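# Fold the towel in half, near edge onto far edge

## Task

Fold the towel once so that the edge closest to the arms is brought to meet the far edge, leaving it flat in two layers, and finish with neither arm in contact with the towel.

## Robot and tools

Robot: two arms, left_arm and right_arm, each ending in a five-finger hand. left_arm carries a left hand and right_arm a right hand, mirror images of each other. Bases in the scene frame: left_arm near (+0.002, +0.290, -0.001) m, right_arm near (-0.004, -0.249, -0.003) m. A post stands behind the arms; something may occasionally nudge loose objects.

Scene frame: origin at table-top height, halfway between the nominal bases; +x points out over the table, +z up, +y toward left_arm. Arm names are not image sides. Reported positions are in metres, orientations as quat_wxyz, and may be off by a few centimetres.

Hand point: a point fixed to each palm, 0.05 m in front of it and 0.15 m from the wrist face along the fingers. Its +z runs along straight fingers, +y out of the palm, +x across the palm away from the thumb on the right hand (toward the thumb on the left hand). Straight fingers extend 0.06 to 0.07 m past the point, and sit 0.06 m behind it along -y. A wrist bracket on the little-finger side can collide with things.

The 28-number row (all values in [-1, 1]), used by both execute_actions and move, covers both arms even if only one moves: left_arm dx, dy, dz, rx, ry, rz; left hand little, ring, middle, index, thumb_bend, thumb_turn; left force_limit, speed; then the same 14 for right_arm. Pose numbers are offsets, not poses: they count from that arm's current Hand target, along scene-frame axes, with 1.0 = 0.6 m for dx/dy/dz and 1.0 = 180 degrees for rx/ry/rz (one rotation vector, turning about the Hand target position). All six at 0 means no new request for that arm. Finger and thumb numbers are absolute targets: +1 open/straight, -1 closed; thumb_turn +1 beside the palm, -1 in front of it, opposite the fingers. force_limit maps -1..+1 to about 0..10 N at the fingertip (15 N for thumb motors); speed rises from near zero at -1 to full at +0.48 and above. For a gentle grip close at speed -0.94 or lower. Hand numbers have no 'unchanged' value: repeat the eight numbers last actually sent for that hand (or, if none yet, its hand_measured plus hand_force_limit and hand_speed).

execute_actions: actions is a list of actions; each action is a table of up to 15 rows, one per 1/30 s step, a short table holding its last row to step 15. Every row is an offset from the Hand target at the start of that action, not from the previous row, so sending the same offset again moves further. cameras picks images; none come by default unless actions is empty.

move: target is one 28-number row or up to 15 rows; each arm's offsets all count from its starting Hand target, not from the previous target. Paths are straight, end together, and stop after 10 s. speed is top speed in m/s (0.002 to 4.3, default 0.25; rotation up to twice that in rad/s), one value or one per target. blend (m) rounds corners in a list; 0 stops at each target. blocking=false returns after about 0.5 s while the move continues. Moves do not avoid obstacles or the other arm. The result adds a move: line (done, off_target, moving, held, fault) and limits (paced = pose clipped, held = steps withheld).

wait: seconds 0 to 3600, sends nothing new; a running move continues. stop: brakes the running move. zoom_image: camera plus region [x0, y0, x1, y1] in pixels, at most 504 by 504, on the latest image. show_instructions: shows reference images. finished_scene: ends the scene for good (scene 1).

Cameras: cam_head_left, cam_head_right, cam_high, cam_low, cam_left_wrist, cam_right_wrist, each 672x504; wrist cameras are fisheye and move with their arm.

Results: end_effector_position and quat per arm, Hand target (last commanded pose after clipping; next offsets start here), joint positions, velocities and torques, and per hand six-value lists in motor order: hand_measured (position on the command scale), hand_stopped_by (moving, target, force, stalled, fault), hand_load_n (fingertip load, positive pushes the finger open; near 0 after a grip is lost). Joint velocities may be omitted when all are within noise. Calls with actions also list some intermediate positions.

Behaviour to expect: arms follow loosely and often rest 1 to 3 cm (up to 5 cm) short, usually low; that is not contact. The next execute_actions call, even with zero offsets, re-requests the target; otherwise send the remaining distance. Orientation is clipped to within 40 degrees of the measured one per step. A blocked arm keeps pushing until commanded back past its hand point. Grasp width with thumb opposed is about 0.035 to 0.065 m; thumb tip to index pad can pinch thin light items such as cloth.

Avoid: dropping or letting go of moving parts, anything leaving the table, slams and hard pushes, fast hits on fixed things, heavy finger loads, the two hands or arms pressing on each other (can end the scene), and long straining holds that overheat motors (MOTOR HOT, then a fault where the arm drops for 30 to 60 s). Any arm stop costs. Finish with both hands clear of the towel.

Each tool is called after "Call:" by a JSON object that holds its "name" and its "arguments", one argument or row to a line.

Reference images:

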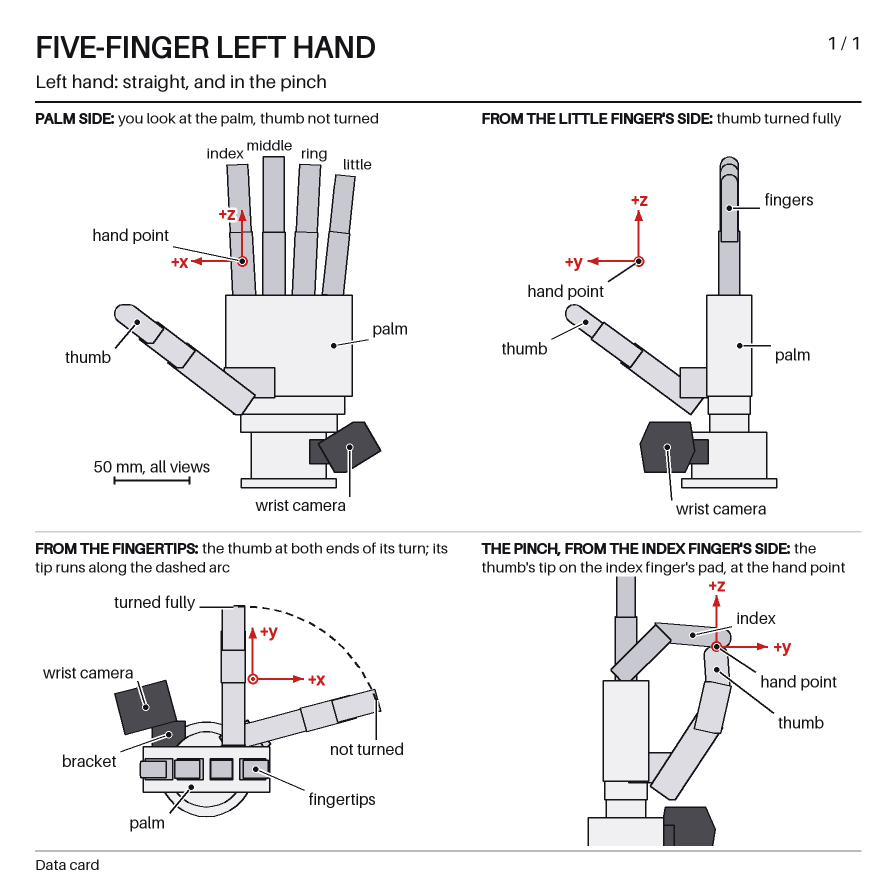

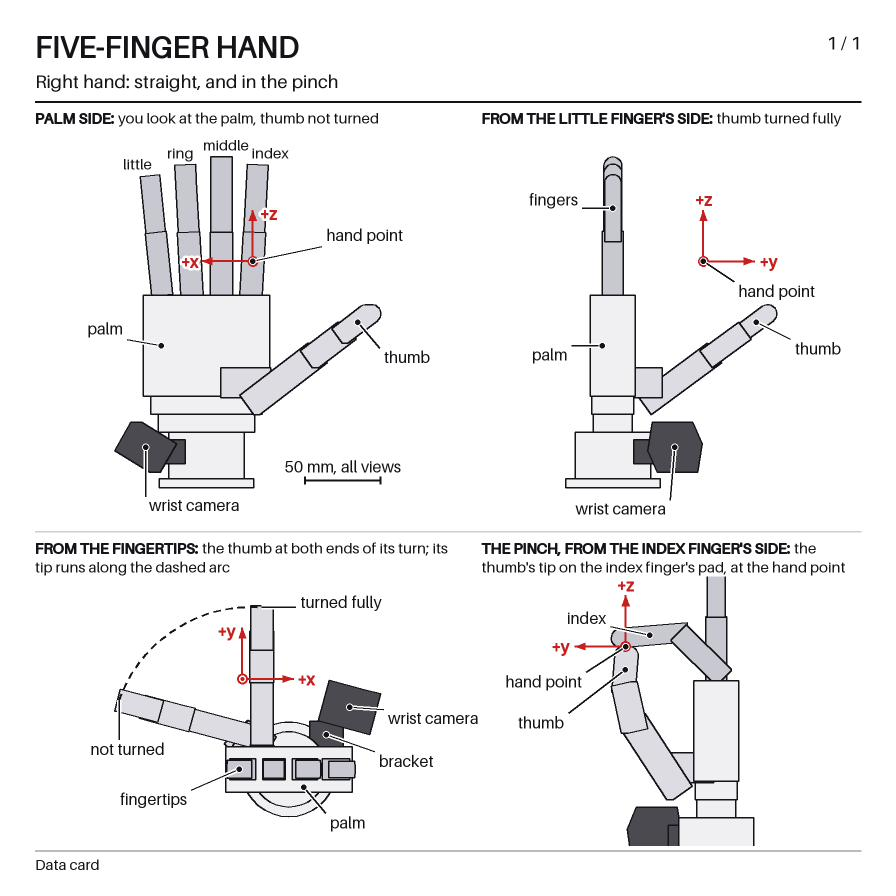

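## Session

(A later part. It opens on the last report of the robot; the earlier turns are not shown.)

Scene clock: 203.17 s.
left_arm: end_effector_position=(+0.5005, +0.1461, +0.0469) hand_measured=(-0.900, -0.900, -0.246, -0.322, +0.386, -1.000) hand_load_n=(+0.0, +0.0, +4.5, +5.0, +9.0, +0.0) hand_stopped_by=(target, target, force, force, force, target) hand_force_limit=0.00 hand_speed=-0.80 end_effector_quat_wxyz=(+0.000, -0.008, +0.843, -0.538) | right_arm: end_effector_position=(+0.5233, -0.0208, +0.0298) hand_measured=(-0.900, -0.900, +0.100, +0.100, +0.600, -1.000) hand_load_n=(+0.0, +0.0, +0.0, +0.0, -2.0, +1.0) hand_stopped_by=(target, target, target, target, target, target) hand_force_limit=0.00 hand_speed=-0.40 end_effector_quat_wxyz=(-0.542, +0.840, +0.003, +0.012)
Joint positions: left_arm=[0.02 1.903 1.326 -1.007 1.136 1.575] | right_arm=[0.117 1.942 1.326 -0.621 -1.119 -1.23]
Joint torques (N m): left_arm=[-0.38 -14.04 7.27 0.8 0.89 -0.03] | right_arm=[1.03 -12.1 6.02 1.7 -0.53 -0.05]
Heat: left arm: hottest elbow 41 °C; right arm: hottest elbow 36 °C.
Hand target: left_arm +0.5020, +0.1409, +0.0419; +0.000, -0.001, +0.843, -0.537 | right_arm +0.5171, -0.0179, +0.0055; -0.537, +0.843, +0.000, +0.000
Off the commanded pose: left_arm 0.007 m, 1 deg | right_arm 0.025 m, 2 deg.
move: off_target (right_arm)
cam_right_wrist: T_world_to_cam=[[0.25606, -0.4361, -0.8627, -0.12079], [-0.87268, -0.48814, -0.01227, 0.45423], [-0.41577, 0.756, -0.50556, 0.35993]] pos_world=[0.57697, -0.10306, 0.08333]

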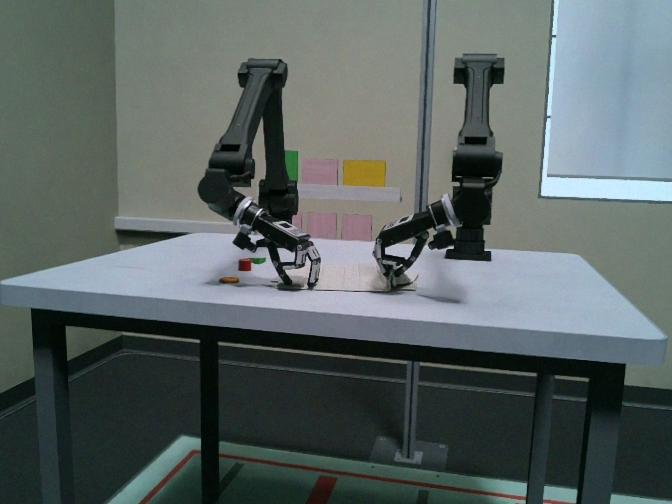

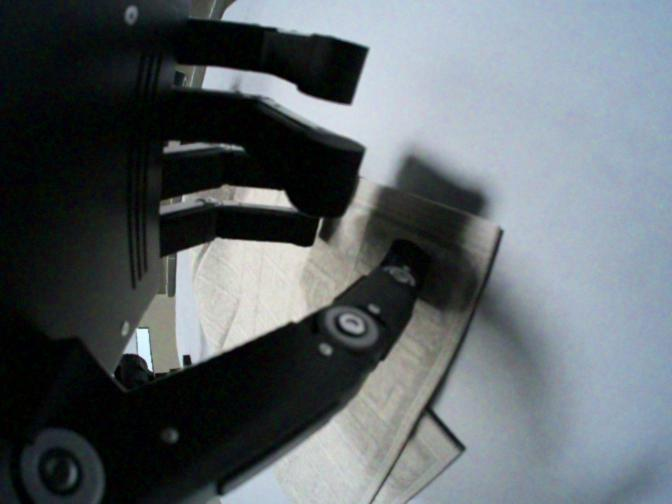

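Call:
{"name": "move", "arguments": {
  "target": [
    [0,0,0,0,0,0,-0.9,-0.9,-0.35,-0.35,0.15,-1,0,-0.8,0,0,-0.012,0,0,0,-0.9,-0.9,-0.35,-0.35,0.15,-1,0,-0.8]
  ],
  "cameras": ["cam_low","cam_right_wrist"],
  "speed": 0.01
}}

Call:
{"name": "zoom_image", "arguments": {
  "camera": "cam_low",
  "region": [240, 200, 440, 310]
}}

Scene clock: 204.53 s.
left_arm: end_effector_position=(+0.5005, +0.1461, +0.0469) hand_measured=(-0.900, -0.900, -0.246, -0.322, +0.386, -1.000) hand_load_n=(+0.0, +0.0, +4.0, +5.5, +8.5, +0.0) hand_stopped_by=(target, target, force, force, force, target) hand_force_limit=0.00 hand_speed=-0.80 end_effector_quat_wxyz=(+0.000, -0.008, +0.843, -0.538) | right_arm: end_effector_position=(+0.5250, -0.0204, +0.0257) hand_measured=(-0.900, -0.900, -0.286, -0.348, +0.366, -1.000) hand_load_n=(+0.0, +0.0, +6.5, +5.0, +7.5, +0.0) hand_stopped_by=(target, target, force, force, force, target) hand_force_limit=0.00 hand_speed=-0.80 end_effector_quat_wxyz=(-0.543, +0.840, +0.005, +0.016)
Joint positions: left_arm=[0.02 1.903 1.326 -1.007 1.136 1.575] | right_arm=[0.117 1.949 1.322 -0.603 -1.12 -1.23]
Joint torques (N m): left_arm=[-0.62 -14.1 7.28 0.84 0.88 -0.03] | right_arm=[1.03 -11.75 5.86 1.58 -0.47 -0.06]
Heat: left arm: hottest elbow 41 °C; right arm: hottest elbow 36 °C.
Hand target: left_arm +0.5020, +0.1409, +0.0419; +0.000, -0.001, +0.843, -0.537 | right_arm +0.5170, -0.0178, -0.0016; -0.537, +0.843, +0.000, +0.000
Off the commanded pose: left_arm 0.007 m, 1 deg | right_arm 0.029 m, 2 deg.
move: off_target (right_arm)
cam_right_wrist: T_world_to_cam=[[0.26315, -0.43372, -0.86177, -0.12828], [-0.87241, -0.48834, -0.02062, 0.45594], [-0.41189, 0.75724, -0.50689, 0.35626]] pos_world=[0.57827, -0.10276, 0.07944]

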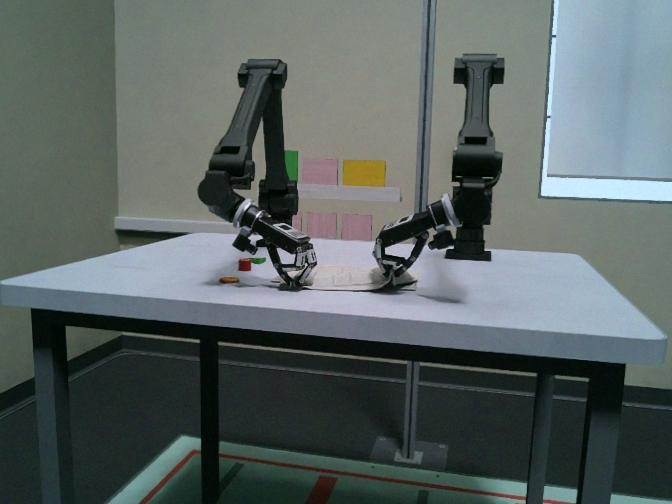

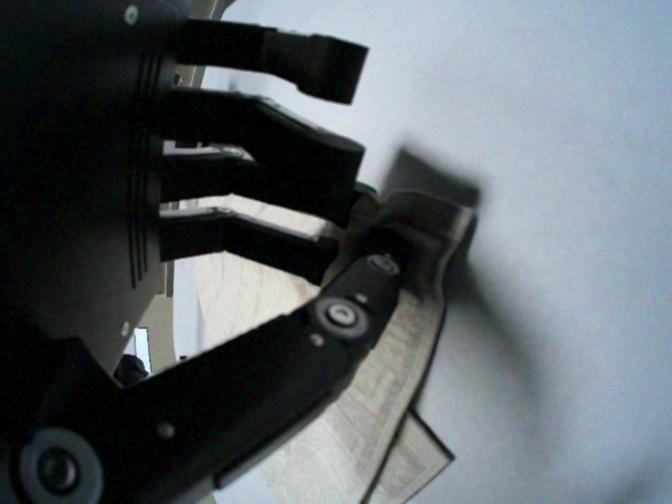

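Scaled by 2.520.

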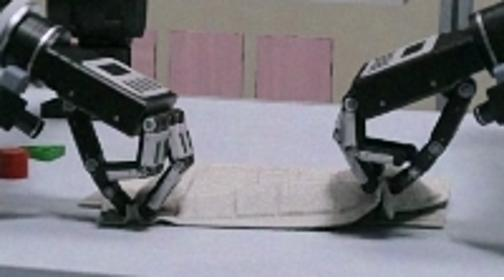

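Call:
{"name": "move", "arguments": {
  "target": [
    [-0.0533,0,0.1468,0,0,0,-0.9,-0.9,-0.35,-0.35,0.15,-1,0,-0.8,-0.065,0,0.2193,0,0,0,-0.9,-0.9,-0.35,-0.35,0.15,-1,0,-0.8],
    [-0.1367,0,0.18,0,0,0,-0.9,-0.9,-0.35,-0.35,0.15,-1,0,-0.8,-0.1533,0,0.2527,0,0,0,-0.9,-0.9,-0.35,-0.35,0.15,-1,0,-0.8]
  ],
  "cameras": ["all"],
  "speed": 0.06,
  "blend": 0.02
}}

Call:
{"name": "zoom_image", "arguments": {
  "camera": "cam_low",
  "region": [220, 190, 460, 310]
}}

Call:
{"name": "zoom_image", "arguments": {
  "camera": "cam_high",
  "region": [260, 190, 420, 330]
}}

Scene clock: 211.00 s.
left_arm: end_effector_position=(+0.4242, +0.1449, +0.1426) hand_measured=(-0.900, -0.900, -0.246, -0.322, +0.386, -1.000) hand_load_n=(+0.0, +0.0, +4.5, +5.0, +8.5, +0.0) hand_stopped_by=(target, target, force, force, force, target) hand_force_limit=0.00 hand_speed=-0.80 end_effector_quat_wxyz=(-0.001, -0.008, +0.843, -0.538) | right_arm: end_effector_position=(+0.4298, -0.0226, +0.1480) hand_measured=(-0.900, -0.900, -0.286, -0.348, +0.366, -1.000) hand_load_n=(+0.0, +0.0, +6.0, +4.0, +8.5, +0.0) hand_stopped_by=(target, target, force, force, force, target) hand_force_limit=0.00 hand_speed=-0.80 end_effector_quat_wxyz=(-0.538, +0.843, -0.003, +0.003)
Joint positions: left_arm=[0.02 1.607 1.195 -1.172 1.136 1.575] | right_arm=[0.142 1.579 1.169 -0.807 -1.106 -1.181]
Joint torques (N m): left_arm=[-0.44 -13.04 7.77 -0.28 0.9 -0.01] | right_arm=[1.32 -11.34 7.6 0.91 -0.67 0.06]
Heat: left arm: hottest elbow 41 °C; right arm: hottest elbow 36 °C.
Hand target: left_arm +0.4200, +0.1409, +0.1499; +0.000, -0.001, +0.843, -0.537 | right_arm +0.4252, -0.0179, +0.1500; -0.537, +0.843, +0.000, +0.000
Off the commanded pose: left_arm 0.009 m, 1 deg | right_arm 0.007 m, 0 deg.
move: done
cam_left_wrist: T_world_to_cam=[[-0.28732, -0.39555, 0.87234, 0.05383], [-0.80649, 0.59124, 0.00246, 0.25089], [-0.51674, -0.70283, -0.48889, 0.50967]] pos_world=[0.48117, 0.23117, 0.20159]
cam_right_wrist: T_world_to_cam=[[0.23741, -0.44287, -0.86458, 0.01241], [-0.87235, -0.48875, 0.01082, 0.36973], [-0.42736, 0.75165, -0.50237, 0.38656]] pos_world=[0.48479, -0.10435, 0.20092]

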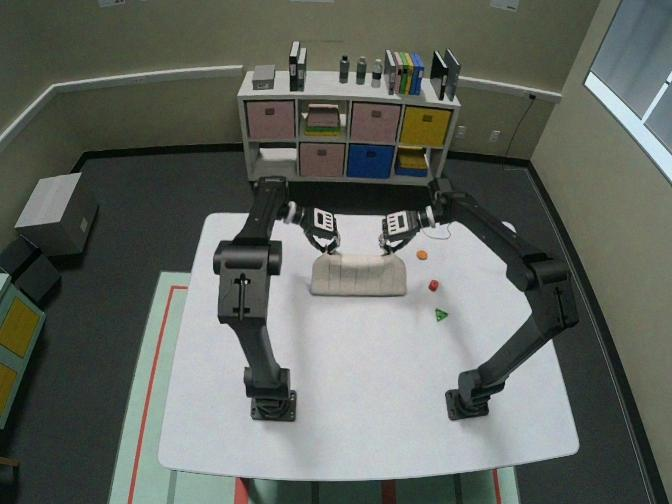

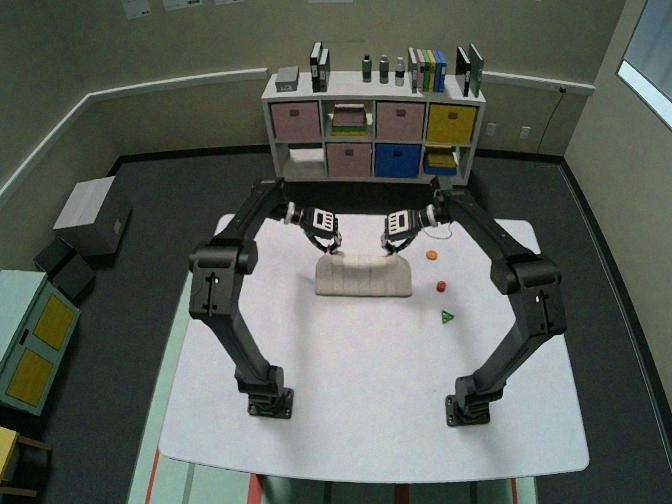

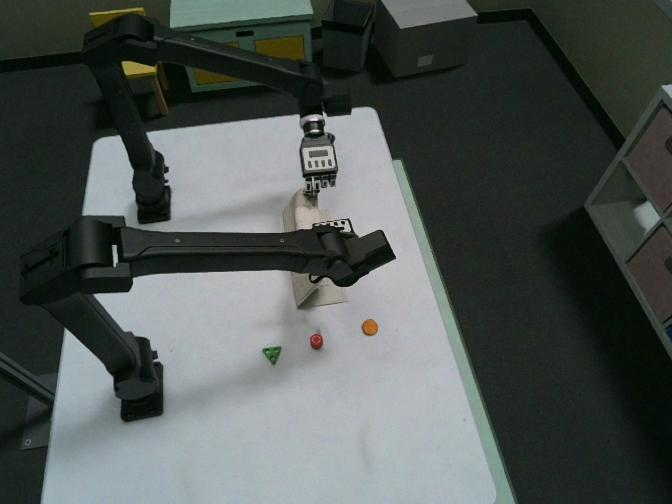

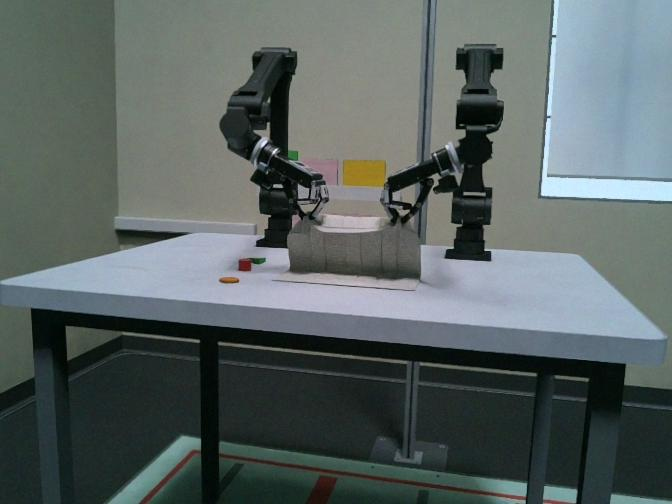

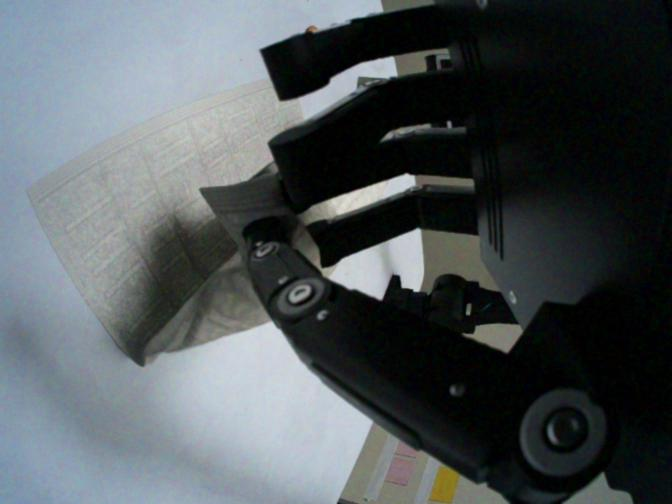

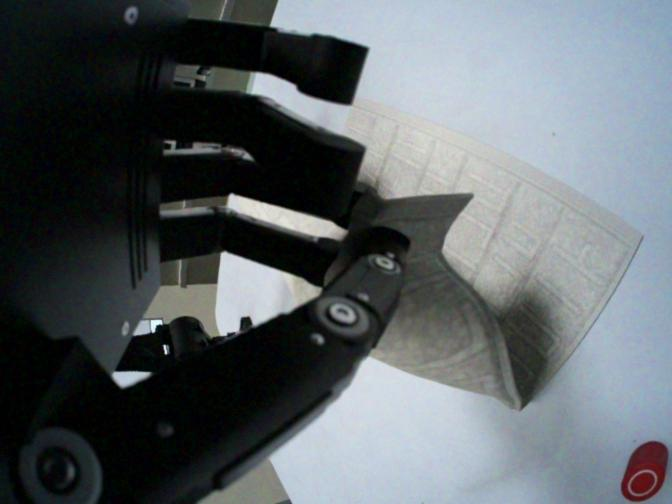

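Scaled by 2.100.

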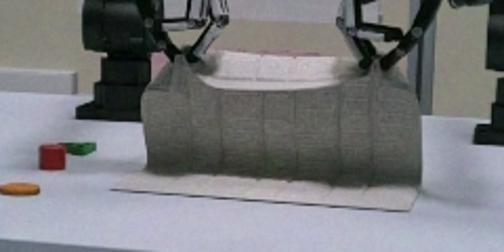

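Scaled by 3.150.

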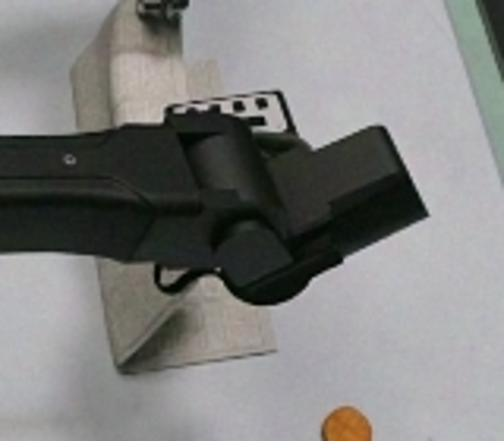

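Call:
{"name": "move", "arguments": {
  "target": [
    [0.045,0,-0.0832,0,0,0,-0.9,-0.9,-0.35,-0.35,0.15,-1,0,-0.8,0.0247,0,-0.0833,0,0,0,-0.9,-0.9,-0.35,-0.35,0.15,-1,0,-0.8],
    [0.0633,0,-0.1665,0,0,0,-0.9,-0.9,-0.35,-0.35,0.15,-1,0,-0.8,0.038,0,-0.158,0,0,0,-0.9,-0.9,-0.35,-0.35,0.15,-1,0,-0.8]
  ],
  "cameras": ["all"],
  "speed": 0.06,
  "blend": 0.02
}}

Call:
{"name": "zoom_image", "arguments": {
  "camera": "cam_low",
  "region": [220, 190, 460, 310]
}}

Call:
{"name": "zoom_image", "arguments": {
  "camera": "cam_high",
  "region": [260, 190, 420, 330]
}}

Scene clock: 215.53 s.
left_arm: end_effector_position=(+0.4568, +0.1454, +0.0552) hand_measured=(-0.900, -0.900, -0.246, -0.322, +0.386, -1.000) hand_load_n=(+0.0, +0.0, +4.0, +5.0, +8.5, +0.0) hand_stopped_by=(target, target, force, force, force, target) hand_force_limit=0.00 hand_speed=-0.80 end_effector_quat_wxyz=(+0.000, -0.008, +0.843, -0.538) | right_arm: end_effector_position=(+0.4478, -0.0197, +0.0626) hand_measured=(-0.900, -0.900, -0.286, -0.348, +0.366, -1.000) hand_load_n=(+0.0, +0.0, +6.0, +4.5, +8.5, +0.0) hand_stopped_by=(target, target, force, force, force, target) hand_force_limit=0.00 hand_speed=-0.80 end_effector_quat_wxyz=(-0.538, +0.843, -0.004, +0.001)
Joint positions: left_arm=[0.02 1.795 1.187 -0.974 1.136 1.575] | right_arm=[0.142 1.738 1.119 -0.606 -1.106 -1.184]
Joint torques (N m): left_arm=[-0.5 -12.51 7.04 0.81 0.89 -0.02] | right_arm=[0.73 -10.93 6.76 1.54 -0.8 -0.06]
Heat: left arm: hottest elbow 40 °C; right arm: hottest elbow 36 °C.
Hand target: left_arm +0.4581, +0.1409, +0.0502; +0.000, -0.001, +0.843, -0.537 | right_arm +0.4480, -0.0179, +0.0552; -0.537, +0.843, +0.000, +0.000
Off the commanded pose: left_arm 0.007 m, 1 deg | right_arm 0.008 m, 0 deg.
move: done
cam_left_wrist: T_world_to_cam=[[-0.28863, -0.39559, 0.8719, 0.14013], [-0.80649, 0.59125, 0.00128, 0.27707], [-0.51602, -0.70281, -0.48968, 0.48385]] pos_world=[0.51357, 0.23167, 0.11439]
cam_right_wrist: T_world_to_cam=[[0.23351, -0.44366, -0.86524, -0.06258], [-0.87174, -0.48971, 0.01584, 0.38711], [-0.43074, 0.75057, -0.50111, 0.35062]] pos_world=[0.5031, -0.10135, 0.11542]

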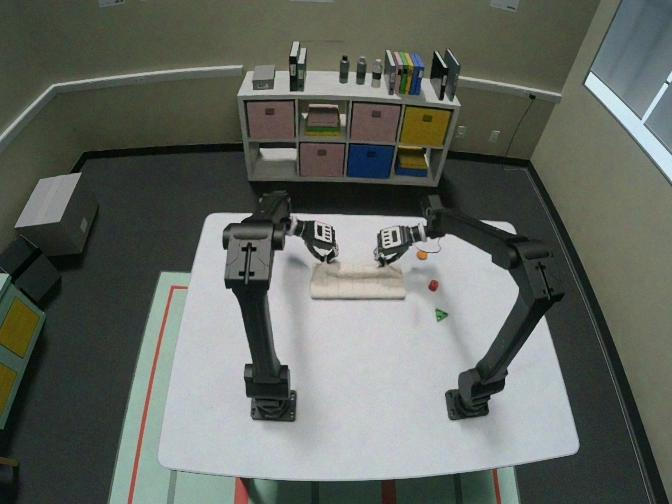

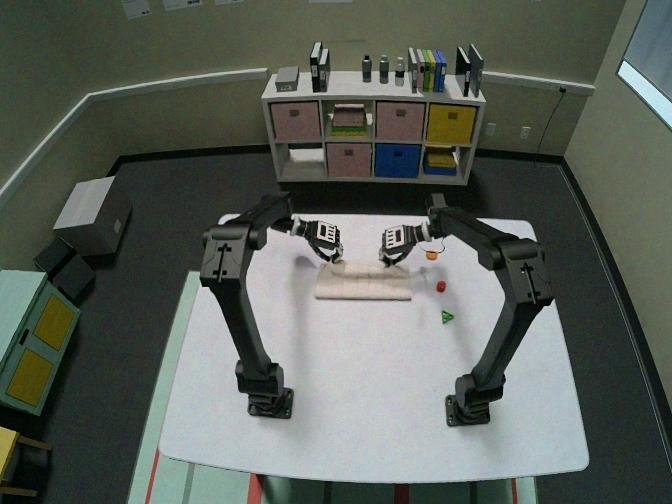

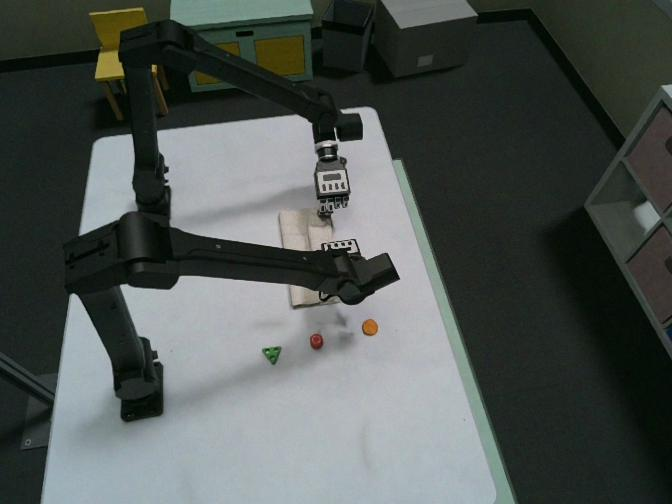

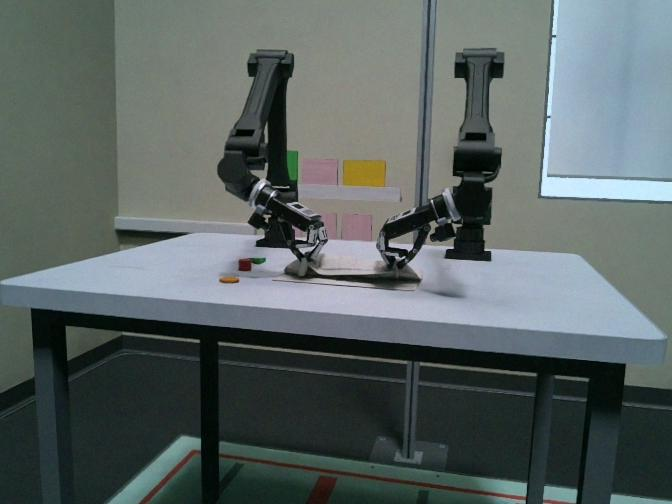

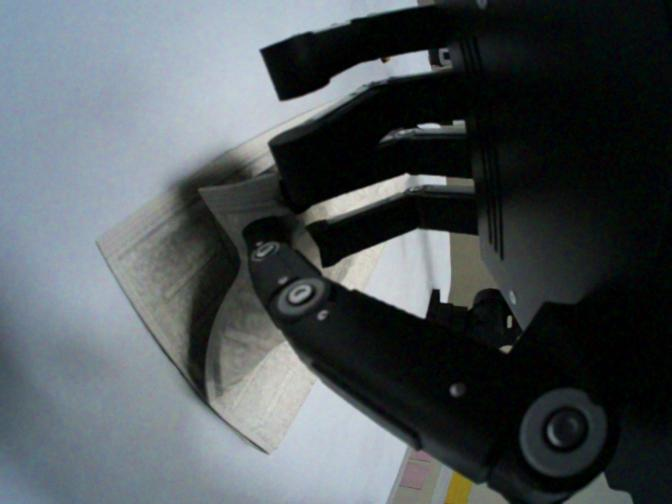

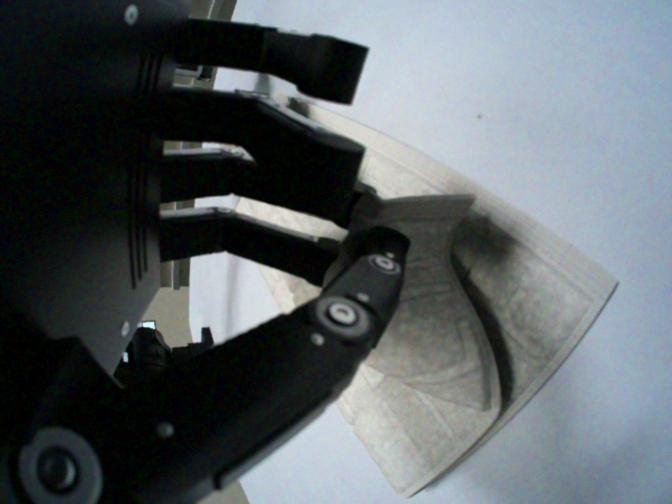

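Scaled by 2.100.

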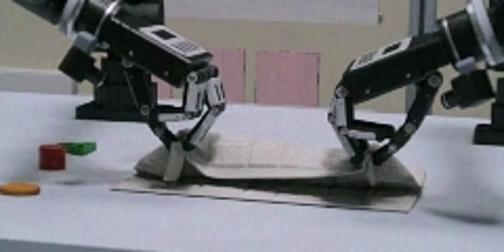

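Scaled by 3.150.

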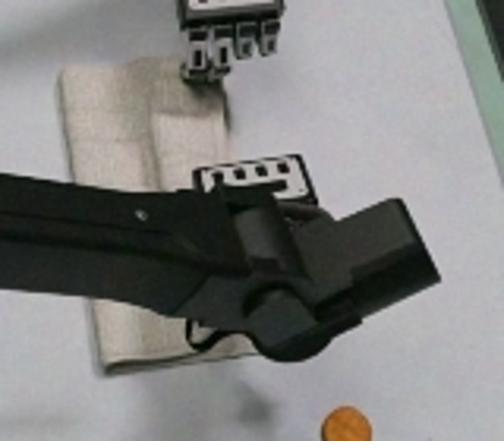

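Call:
{"name": "move", "arguments": {
  "target": [
    [0.0,0,-0.037,0,0,0,-0.9,-0.9,-0.35,-0.35,0.15,-1,0,-0.8,-0.009,0,-0.037,0,0,0,-0.9,-0.9,-0.35,-0.35,0.15,-1,0,-0.8]
  ],
  "cameras": ["cam_low","cam_left_wrist","cam_right_wrist"],
  "speed": 0.04
}}

Call:
{"name": "zoom_image", "arguments": {
  "camera": "cam_low",
  "region": [220, 190, 460, 310]
}}

Scene clock: 217.57 s.
left_arm: end_effector_position=(+0.4576, +0.1454, +0.0342) hand_measured=(-0.900, -0.900, -0.246, -0.322, +0.386, -1.000) hand_load_n=(+0.0, +0.0, +4.0, +5.0, +8.5, +0.0) hand_stopped_by=(target, target, force, force, force, target) hand_force_limit=0.00 hand_speed=-0.80 end_effector_quat_wxyz=(+0.001, -0.007, +0.843, -0.538) | right_arm: end_effector_position=(+0.4437, -0.0203, +0.0412) hand_measured=(-0.900, -0.900, -0.286, -0.348, +0.366, -1.000) hand_load_n=(+0.0, +0.0, +6.0, +4.0, +8.5, +0.0) hand_stopped_by=(target, target, force, force, force, target) hand_force_limit=0.00 hand_speed=-0.80 end_effector_quat_wxyz=(-0.538, +0.843, -0.002, +0.003)
Joint positions: left_arm=[0.02 1.829 1.169 -0.921 1.136 1.575] | right_arm=[0.142 1.762 1.083 -0.541 -1.106 -1.184]
Joint torques (N m): left_arm=[-0.5 -12.45 6.65 0.84 0.88 -0.02] | right_arm=[0.85 -10.87 6.41 1.57 -0.77 -0.02]
Heat: left arm: hottest elbow 40 °C; right arm: hottest elbow 36 °C.
Hand target: left_arm +0.4581, +0.1409, +0.0279; +0.000, -0.001, +0.843, -0.537 | right_arm +0.4425, -0.0179, +0.0329; -0.537, +0.843, +0.000, +0.000
Off the commanded pose: left_arm 0.008 m, 1 deg | right_arm 0.009 m, 0 deg.
move: done
cam_left_wrist: T_world_to_cam=[[-0.29096, -0.39566, 0.87109, 0.15993], [-0.80654, 0.59118, -0.00087, 0.2779], [-0.51463, -0.70282, -0.49112, 0.47335]] pos_world=[0.51427, 0.23167, 0.0934]
cam_right_wrist: T_world_to_cam=[[0.23809, -0.44287, -0.8644, -0.08251], [-0.8718, -0.48975, 0.01079, 0.38385], [-0.42812, 0.75101, -0.50269, 0.33755]] pos_world=[0.49879, -0.10205, 0.09422]

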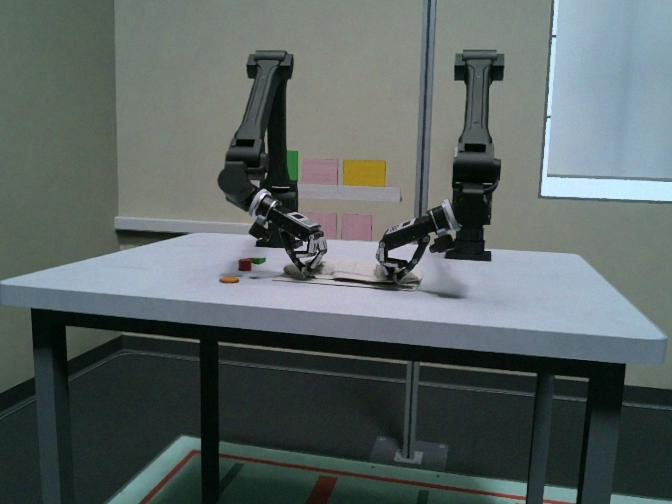

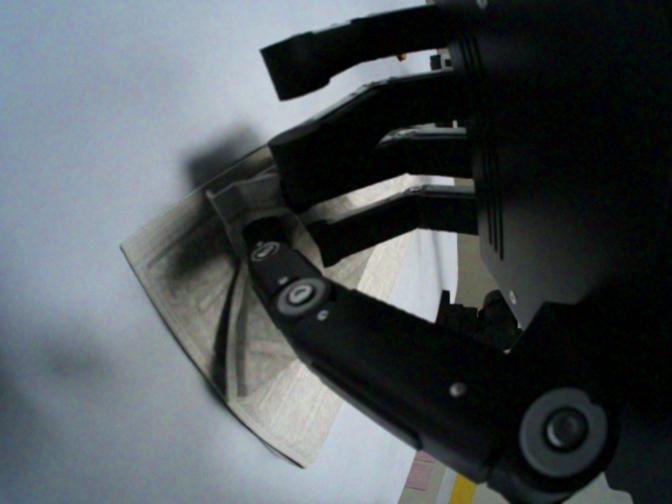

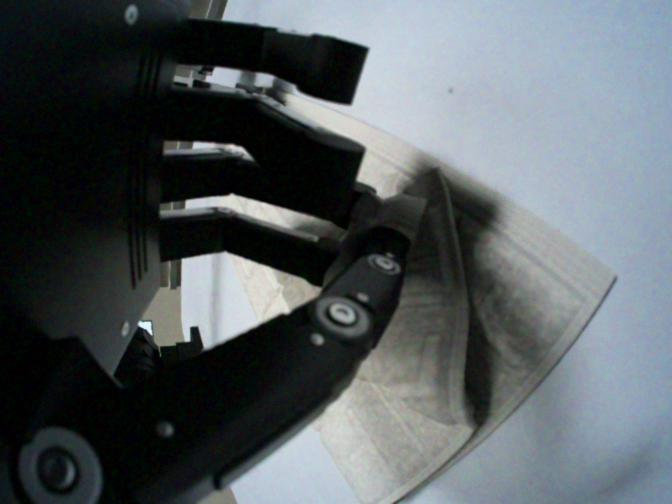

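Scaled by 2.100.

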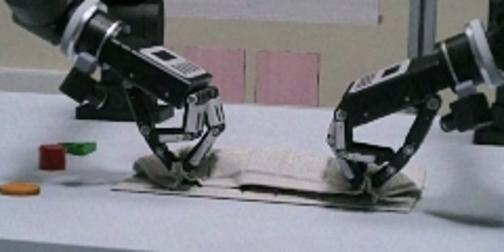

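Call:
{"name": "move", "arguments": {
  "target": [
    [0.0,0,0.0,0,0,0,-0.9,-0.9,0.1,0.1,0.6,-1,0,-0.8,0,0,0,0,0,0,-0.9,-0.9,0.1,0.1,0.6,-1,0,-0.8]
  ],
  "cameras": ["cam_low","cam_left_wrist","cam_right_wrist"],
  "speed": 0.04
}}

Call:
{"name": "zoom_image", "arguments": {
  "camera": "cam_low",
  "region": [220, 190, 460, 310]
}}

Scene clock: 218.93 s.
left_arm: end_effector_position=(+0.4578, +0.1454, +0.0341) hand_measured=(-0.900, -0.900, +0.100, +0.100, +0.600, -1.000) hand_load_n=(+0.0, +0.0, +0.0, +0.0, +0.0, +0.0) hand_stopped_by=(target, target, target, target, target, target) hand_force_limit=0.00 hand_speed=-0.80 end_effector_quat_wxyz=(+0.001, -0.007, +0.843, -0.538) | right_arm: end_effector_position=(+0.4439, -0.0203, +0.0412) hand_measured=(-0.900, -0.900, +0.100, +0.100, +0.600, -1.000) hand_load_n=(+0.0, +0.0, +0.0, -0.5, +0.0, +0.0) hand_stopped_by=(target, target, target, target, target, target) hand_force_limit=0.00 hand_speed=-0.80 end_effector_quat_wxyz=(-0.538, +0.843, -0.002, +0.003)
Joint positions: left_arm=[0.02 1.829 1.169 -0.92 1.136 1.575] | right_arm=[0.142 1.762 1.083 -0.54 -1.106 -1.184]
Joint torques (N m): left_arm=[-0.67 -12.45 6.71 0.76 0.89 -0.02] | right_arm=[0.85 -10.93 6.41 1.55 -0.77 -0.02]
Heat: left arm: hottest elbow 40 °C; right arm: hottest elbow 36 °C.
Hand target: left_arm +0.4581, +0.1409, +0.0279; +0.000, -0.001, +0.843, -0.537 | right_arm +0.4425, -0.0179, +0.0329; -0.537, +0.843, +0.000, +0.000
Off the commanded pose: left_arm 0.008 m, 1 deg | right_arm 0.009 m, 0 deg.
move: done
cam_left_wrist: T_world_to_cam=[[-0.29167, -0.39562, 0.87087, 0.16025], [-0.80648, 0.59125, -0.00152, 0.278], [-0.51431, -0.70279, -0.49151, 0.47331]] pos_world=[0.51437, 0.23167, 0.0935]
cam_right_wrist: T_world_to_cam=[[0.23875, -0.44278, -0.86426, -0.08286], [-0.87181, -0.48973, 0.01006, 0.38401], [-0.42771, 0.75107, -0.50295, 0.33742]] pos_world=[0.49889, -0.10205, 0.09422]

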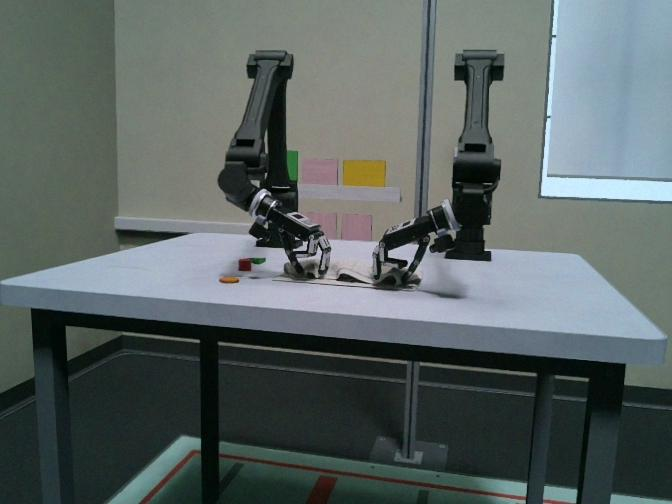

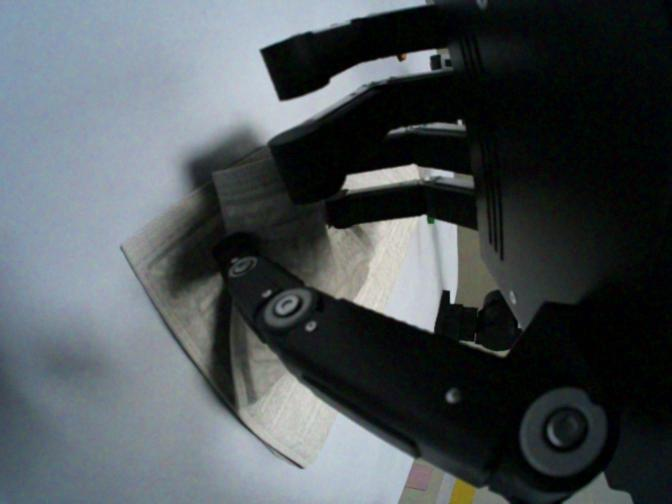

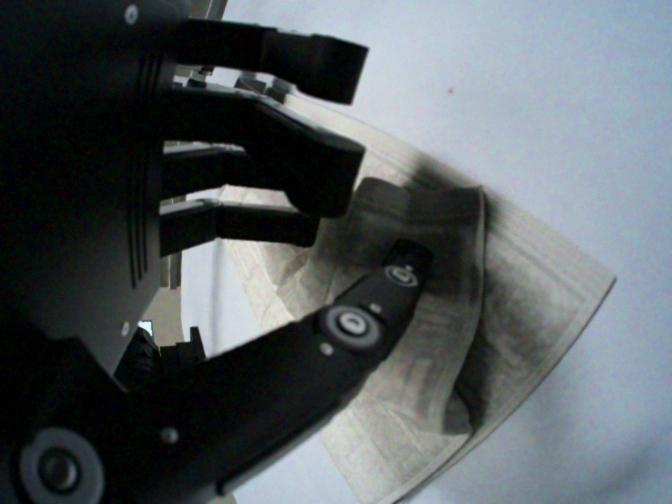

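Scaled by 2.100.

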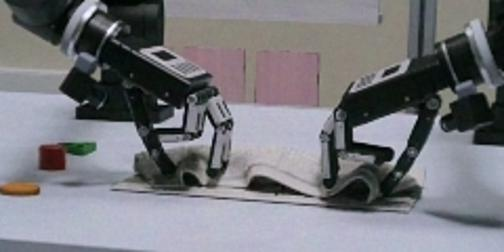

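Call:
{"name": "move", "arguments": {
  "target": [
    [0.0,0,0.06,0,0,0,-0.9,-0.9,0.1,0.1,0.6,-1,0,-0.8,0,0,0.06,0,0,0,-0.9,-0.9,0.1,0.1,0.6,-1,0,-0.8],
    [0.0,0.1,0.18,0,0,0,-0.9,-0.9,0.1,0.1,0.6,-1,0,-0.8,0,-0.1,0.18,0,0,0,-0.9,-0.9,0.1,0.1,0.6,-1,0,-0.8]
  ],
  "cameras": ["all"],
  "speed": 0.08
}}

Call:
{"name": "zoom_image", "arguments": {
  "camera": "cam_low",
  "region": [220, 190, 460, 310]
}}

Call:
{"name": "zoom_image", "arguments": {
  "camera": "cam_high",
  "region": [260, 190, 420, 330]
}}

Scene clock: 222.40 s.
left_arm: end_effector_position=(+0.4451, +0.1937, +0.1195) hand_measured=(-0.900, -0.900, +0.100, +0.100, +0.600, -1.000) hand_load_n=(+0.0, +0.0, +0.0, +0.0, +0.0, +0.0) hand_stopped_by=(target, target, target, target, target, target) hand_force_limit=0.00 hand_speed=-0.80 end_effector_quat_wxyz=(-0.021, -0.011, +0.842, -0.539) | right_arm: end_effector_position=(+0.4262, -0.0747, +0.1250) hand_measured=(-0.900, -0.900, +0.100, +0.100, +0.600, -1.000) hand_load_n=(+0.0, +0.0, +0.0, +0.0, +0.0, +0.0) hand_stopped_by=(target, target, target, target, target, target) hand_force_limit=0.00 hand_speed=-0.80 end_effector_quat_wxyz=(-0.535, +0.845, -0.009, -0.019)
Joint positions: left_arm=[0.12 1.764 1.32 -1.426 1.119 1.849] | right_arm=[0.033 1.648 1.201 -1.061 -1.128 -1.454]
Joint torques (N m): left_arm=[1.79 -14.27 10.66 -0.81 0.83 0.04] | right_arm=[-0.32 -11.4 10.61 -0.08 -1.08 -0.08]
Heat: left arm: hottest elbow 40 °C; right arm: hottest elbow 36 °C.
Hand target: left_arm +0.4580, +0.2009, +0.1358; +0.000, -0.001, +0.843, -0.537 | right_arm +0.4426, -0.0779, +0.1411; -0.537, +0.843, +0.000, +0.000
Off the commanded pose: left_arm 0.022 m, 3 deg | right_arm 0.023 m, 3 deg.
move: off_target (left_arm, right_arm)
cam_left_wrist: T_world_to_cam=[[-0.26166, -0.38686, 0.88424, 0.08475], [-0.79494, 0.60595, 0.02987, 0.22764], [-0.54736, -0.6951, -0.46608, 0.55288]] pos_world=[0.50576, 0.27916, 0.17595]
cam_right_wrist: T_world_to_cam=[[0.20386, -0.44738, -0.8708, -0.01487], [-0.86459, -0.49954, 0.05423, 0.33182], [-0.45926, 0.74183, -0.48864, 0.42374]] pos_world=[0.48452, -0.15524, 0.17611]

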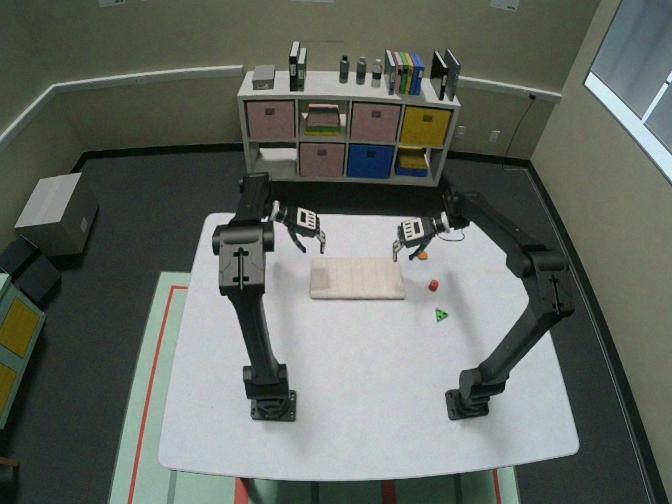

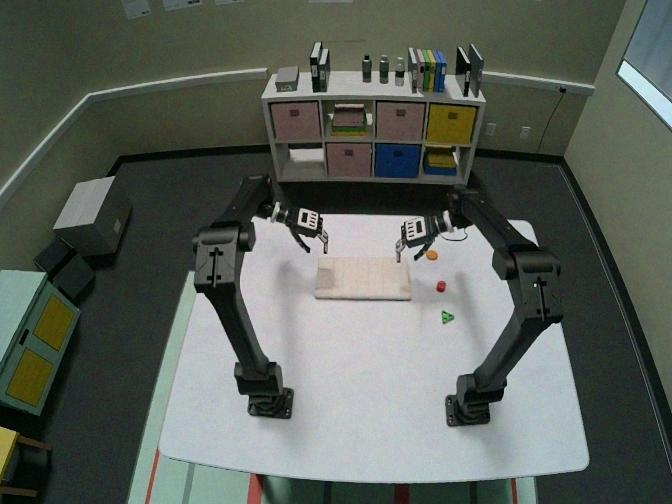

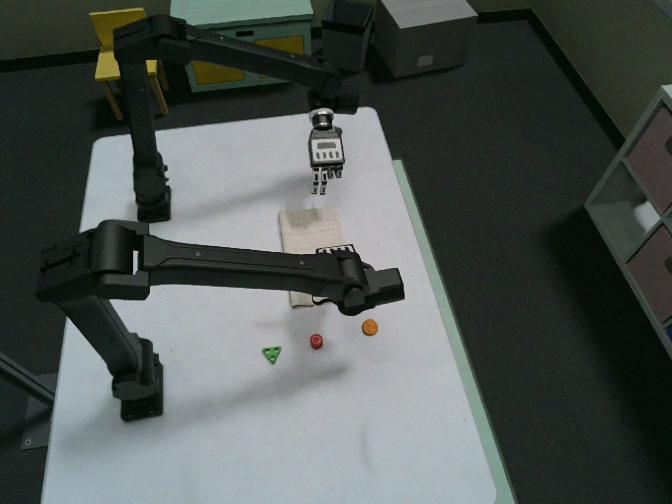

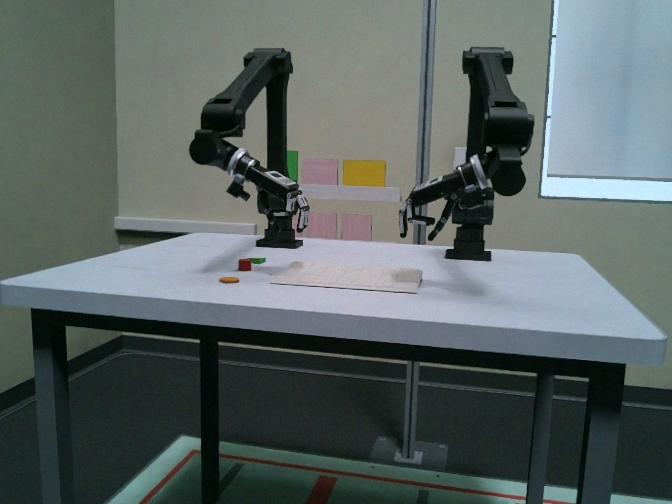

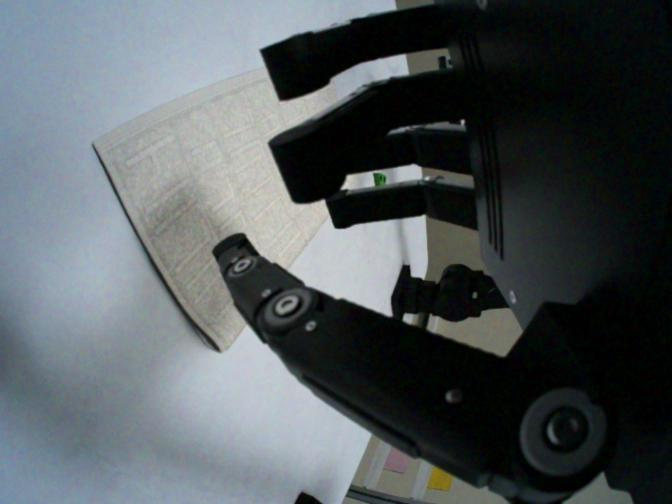

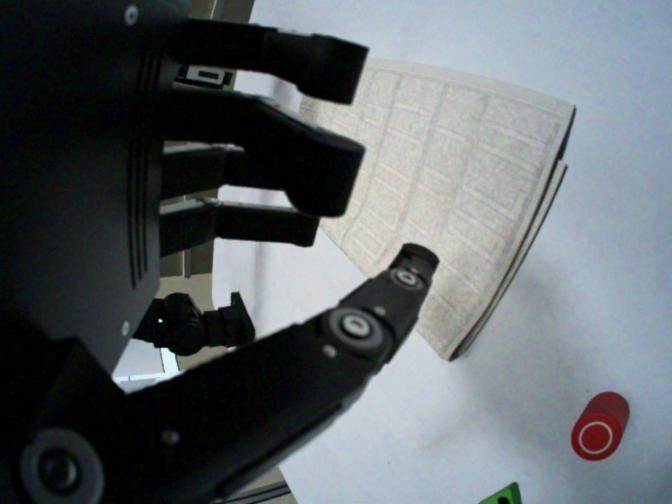

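Scaled by 2.100.

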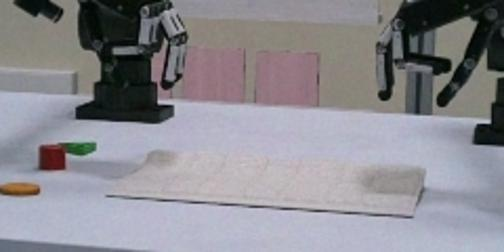

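Scaled by 3.150.

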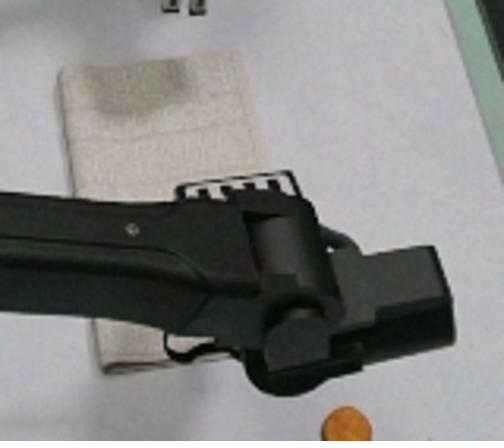

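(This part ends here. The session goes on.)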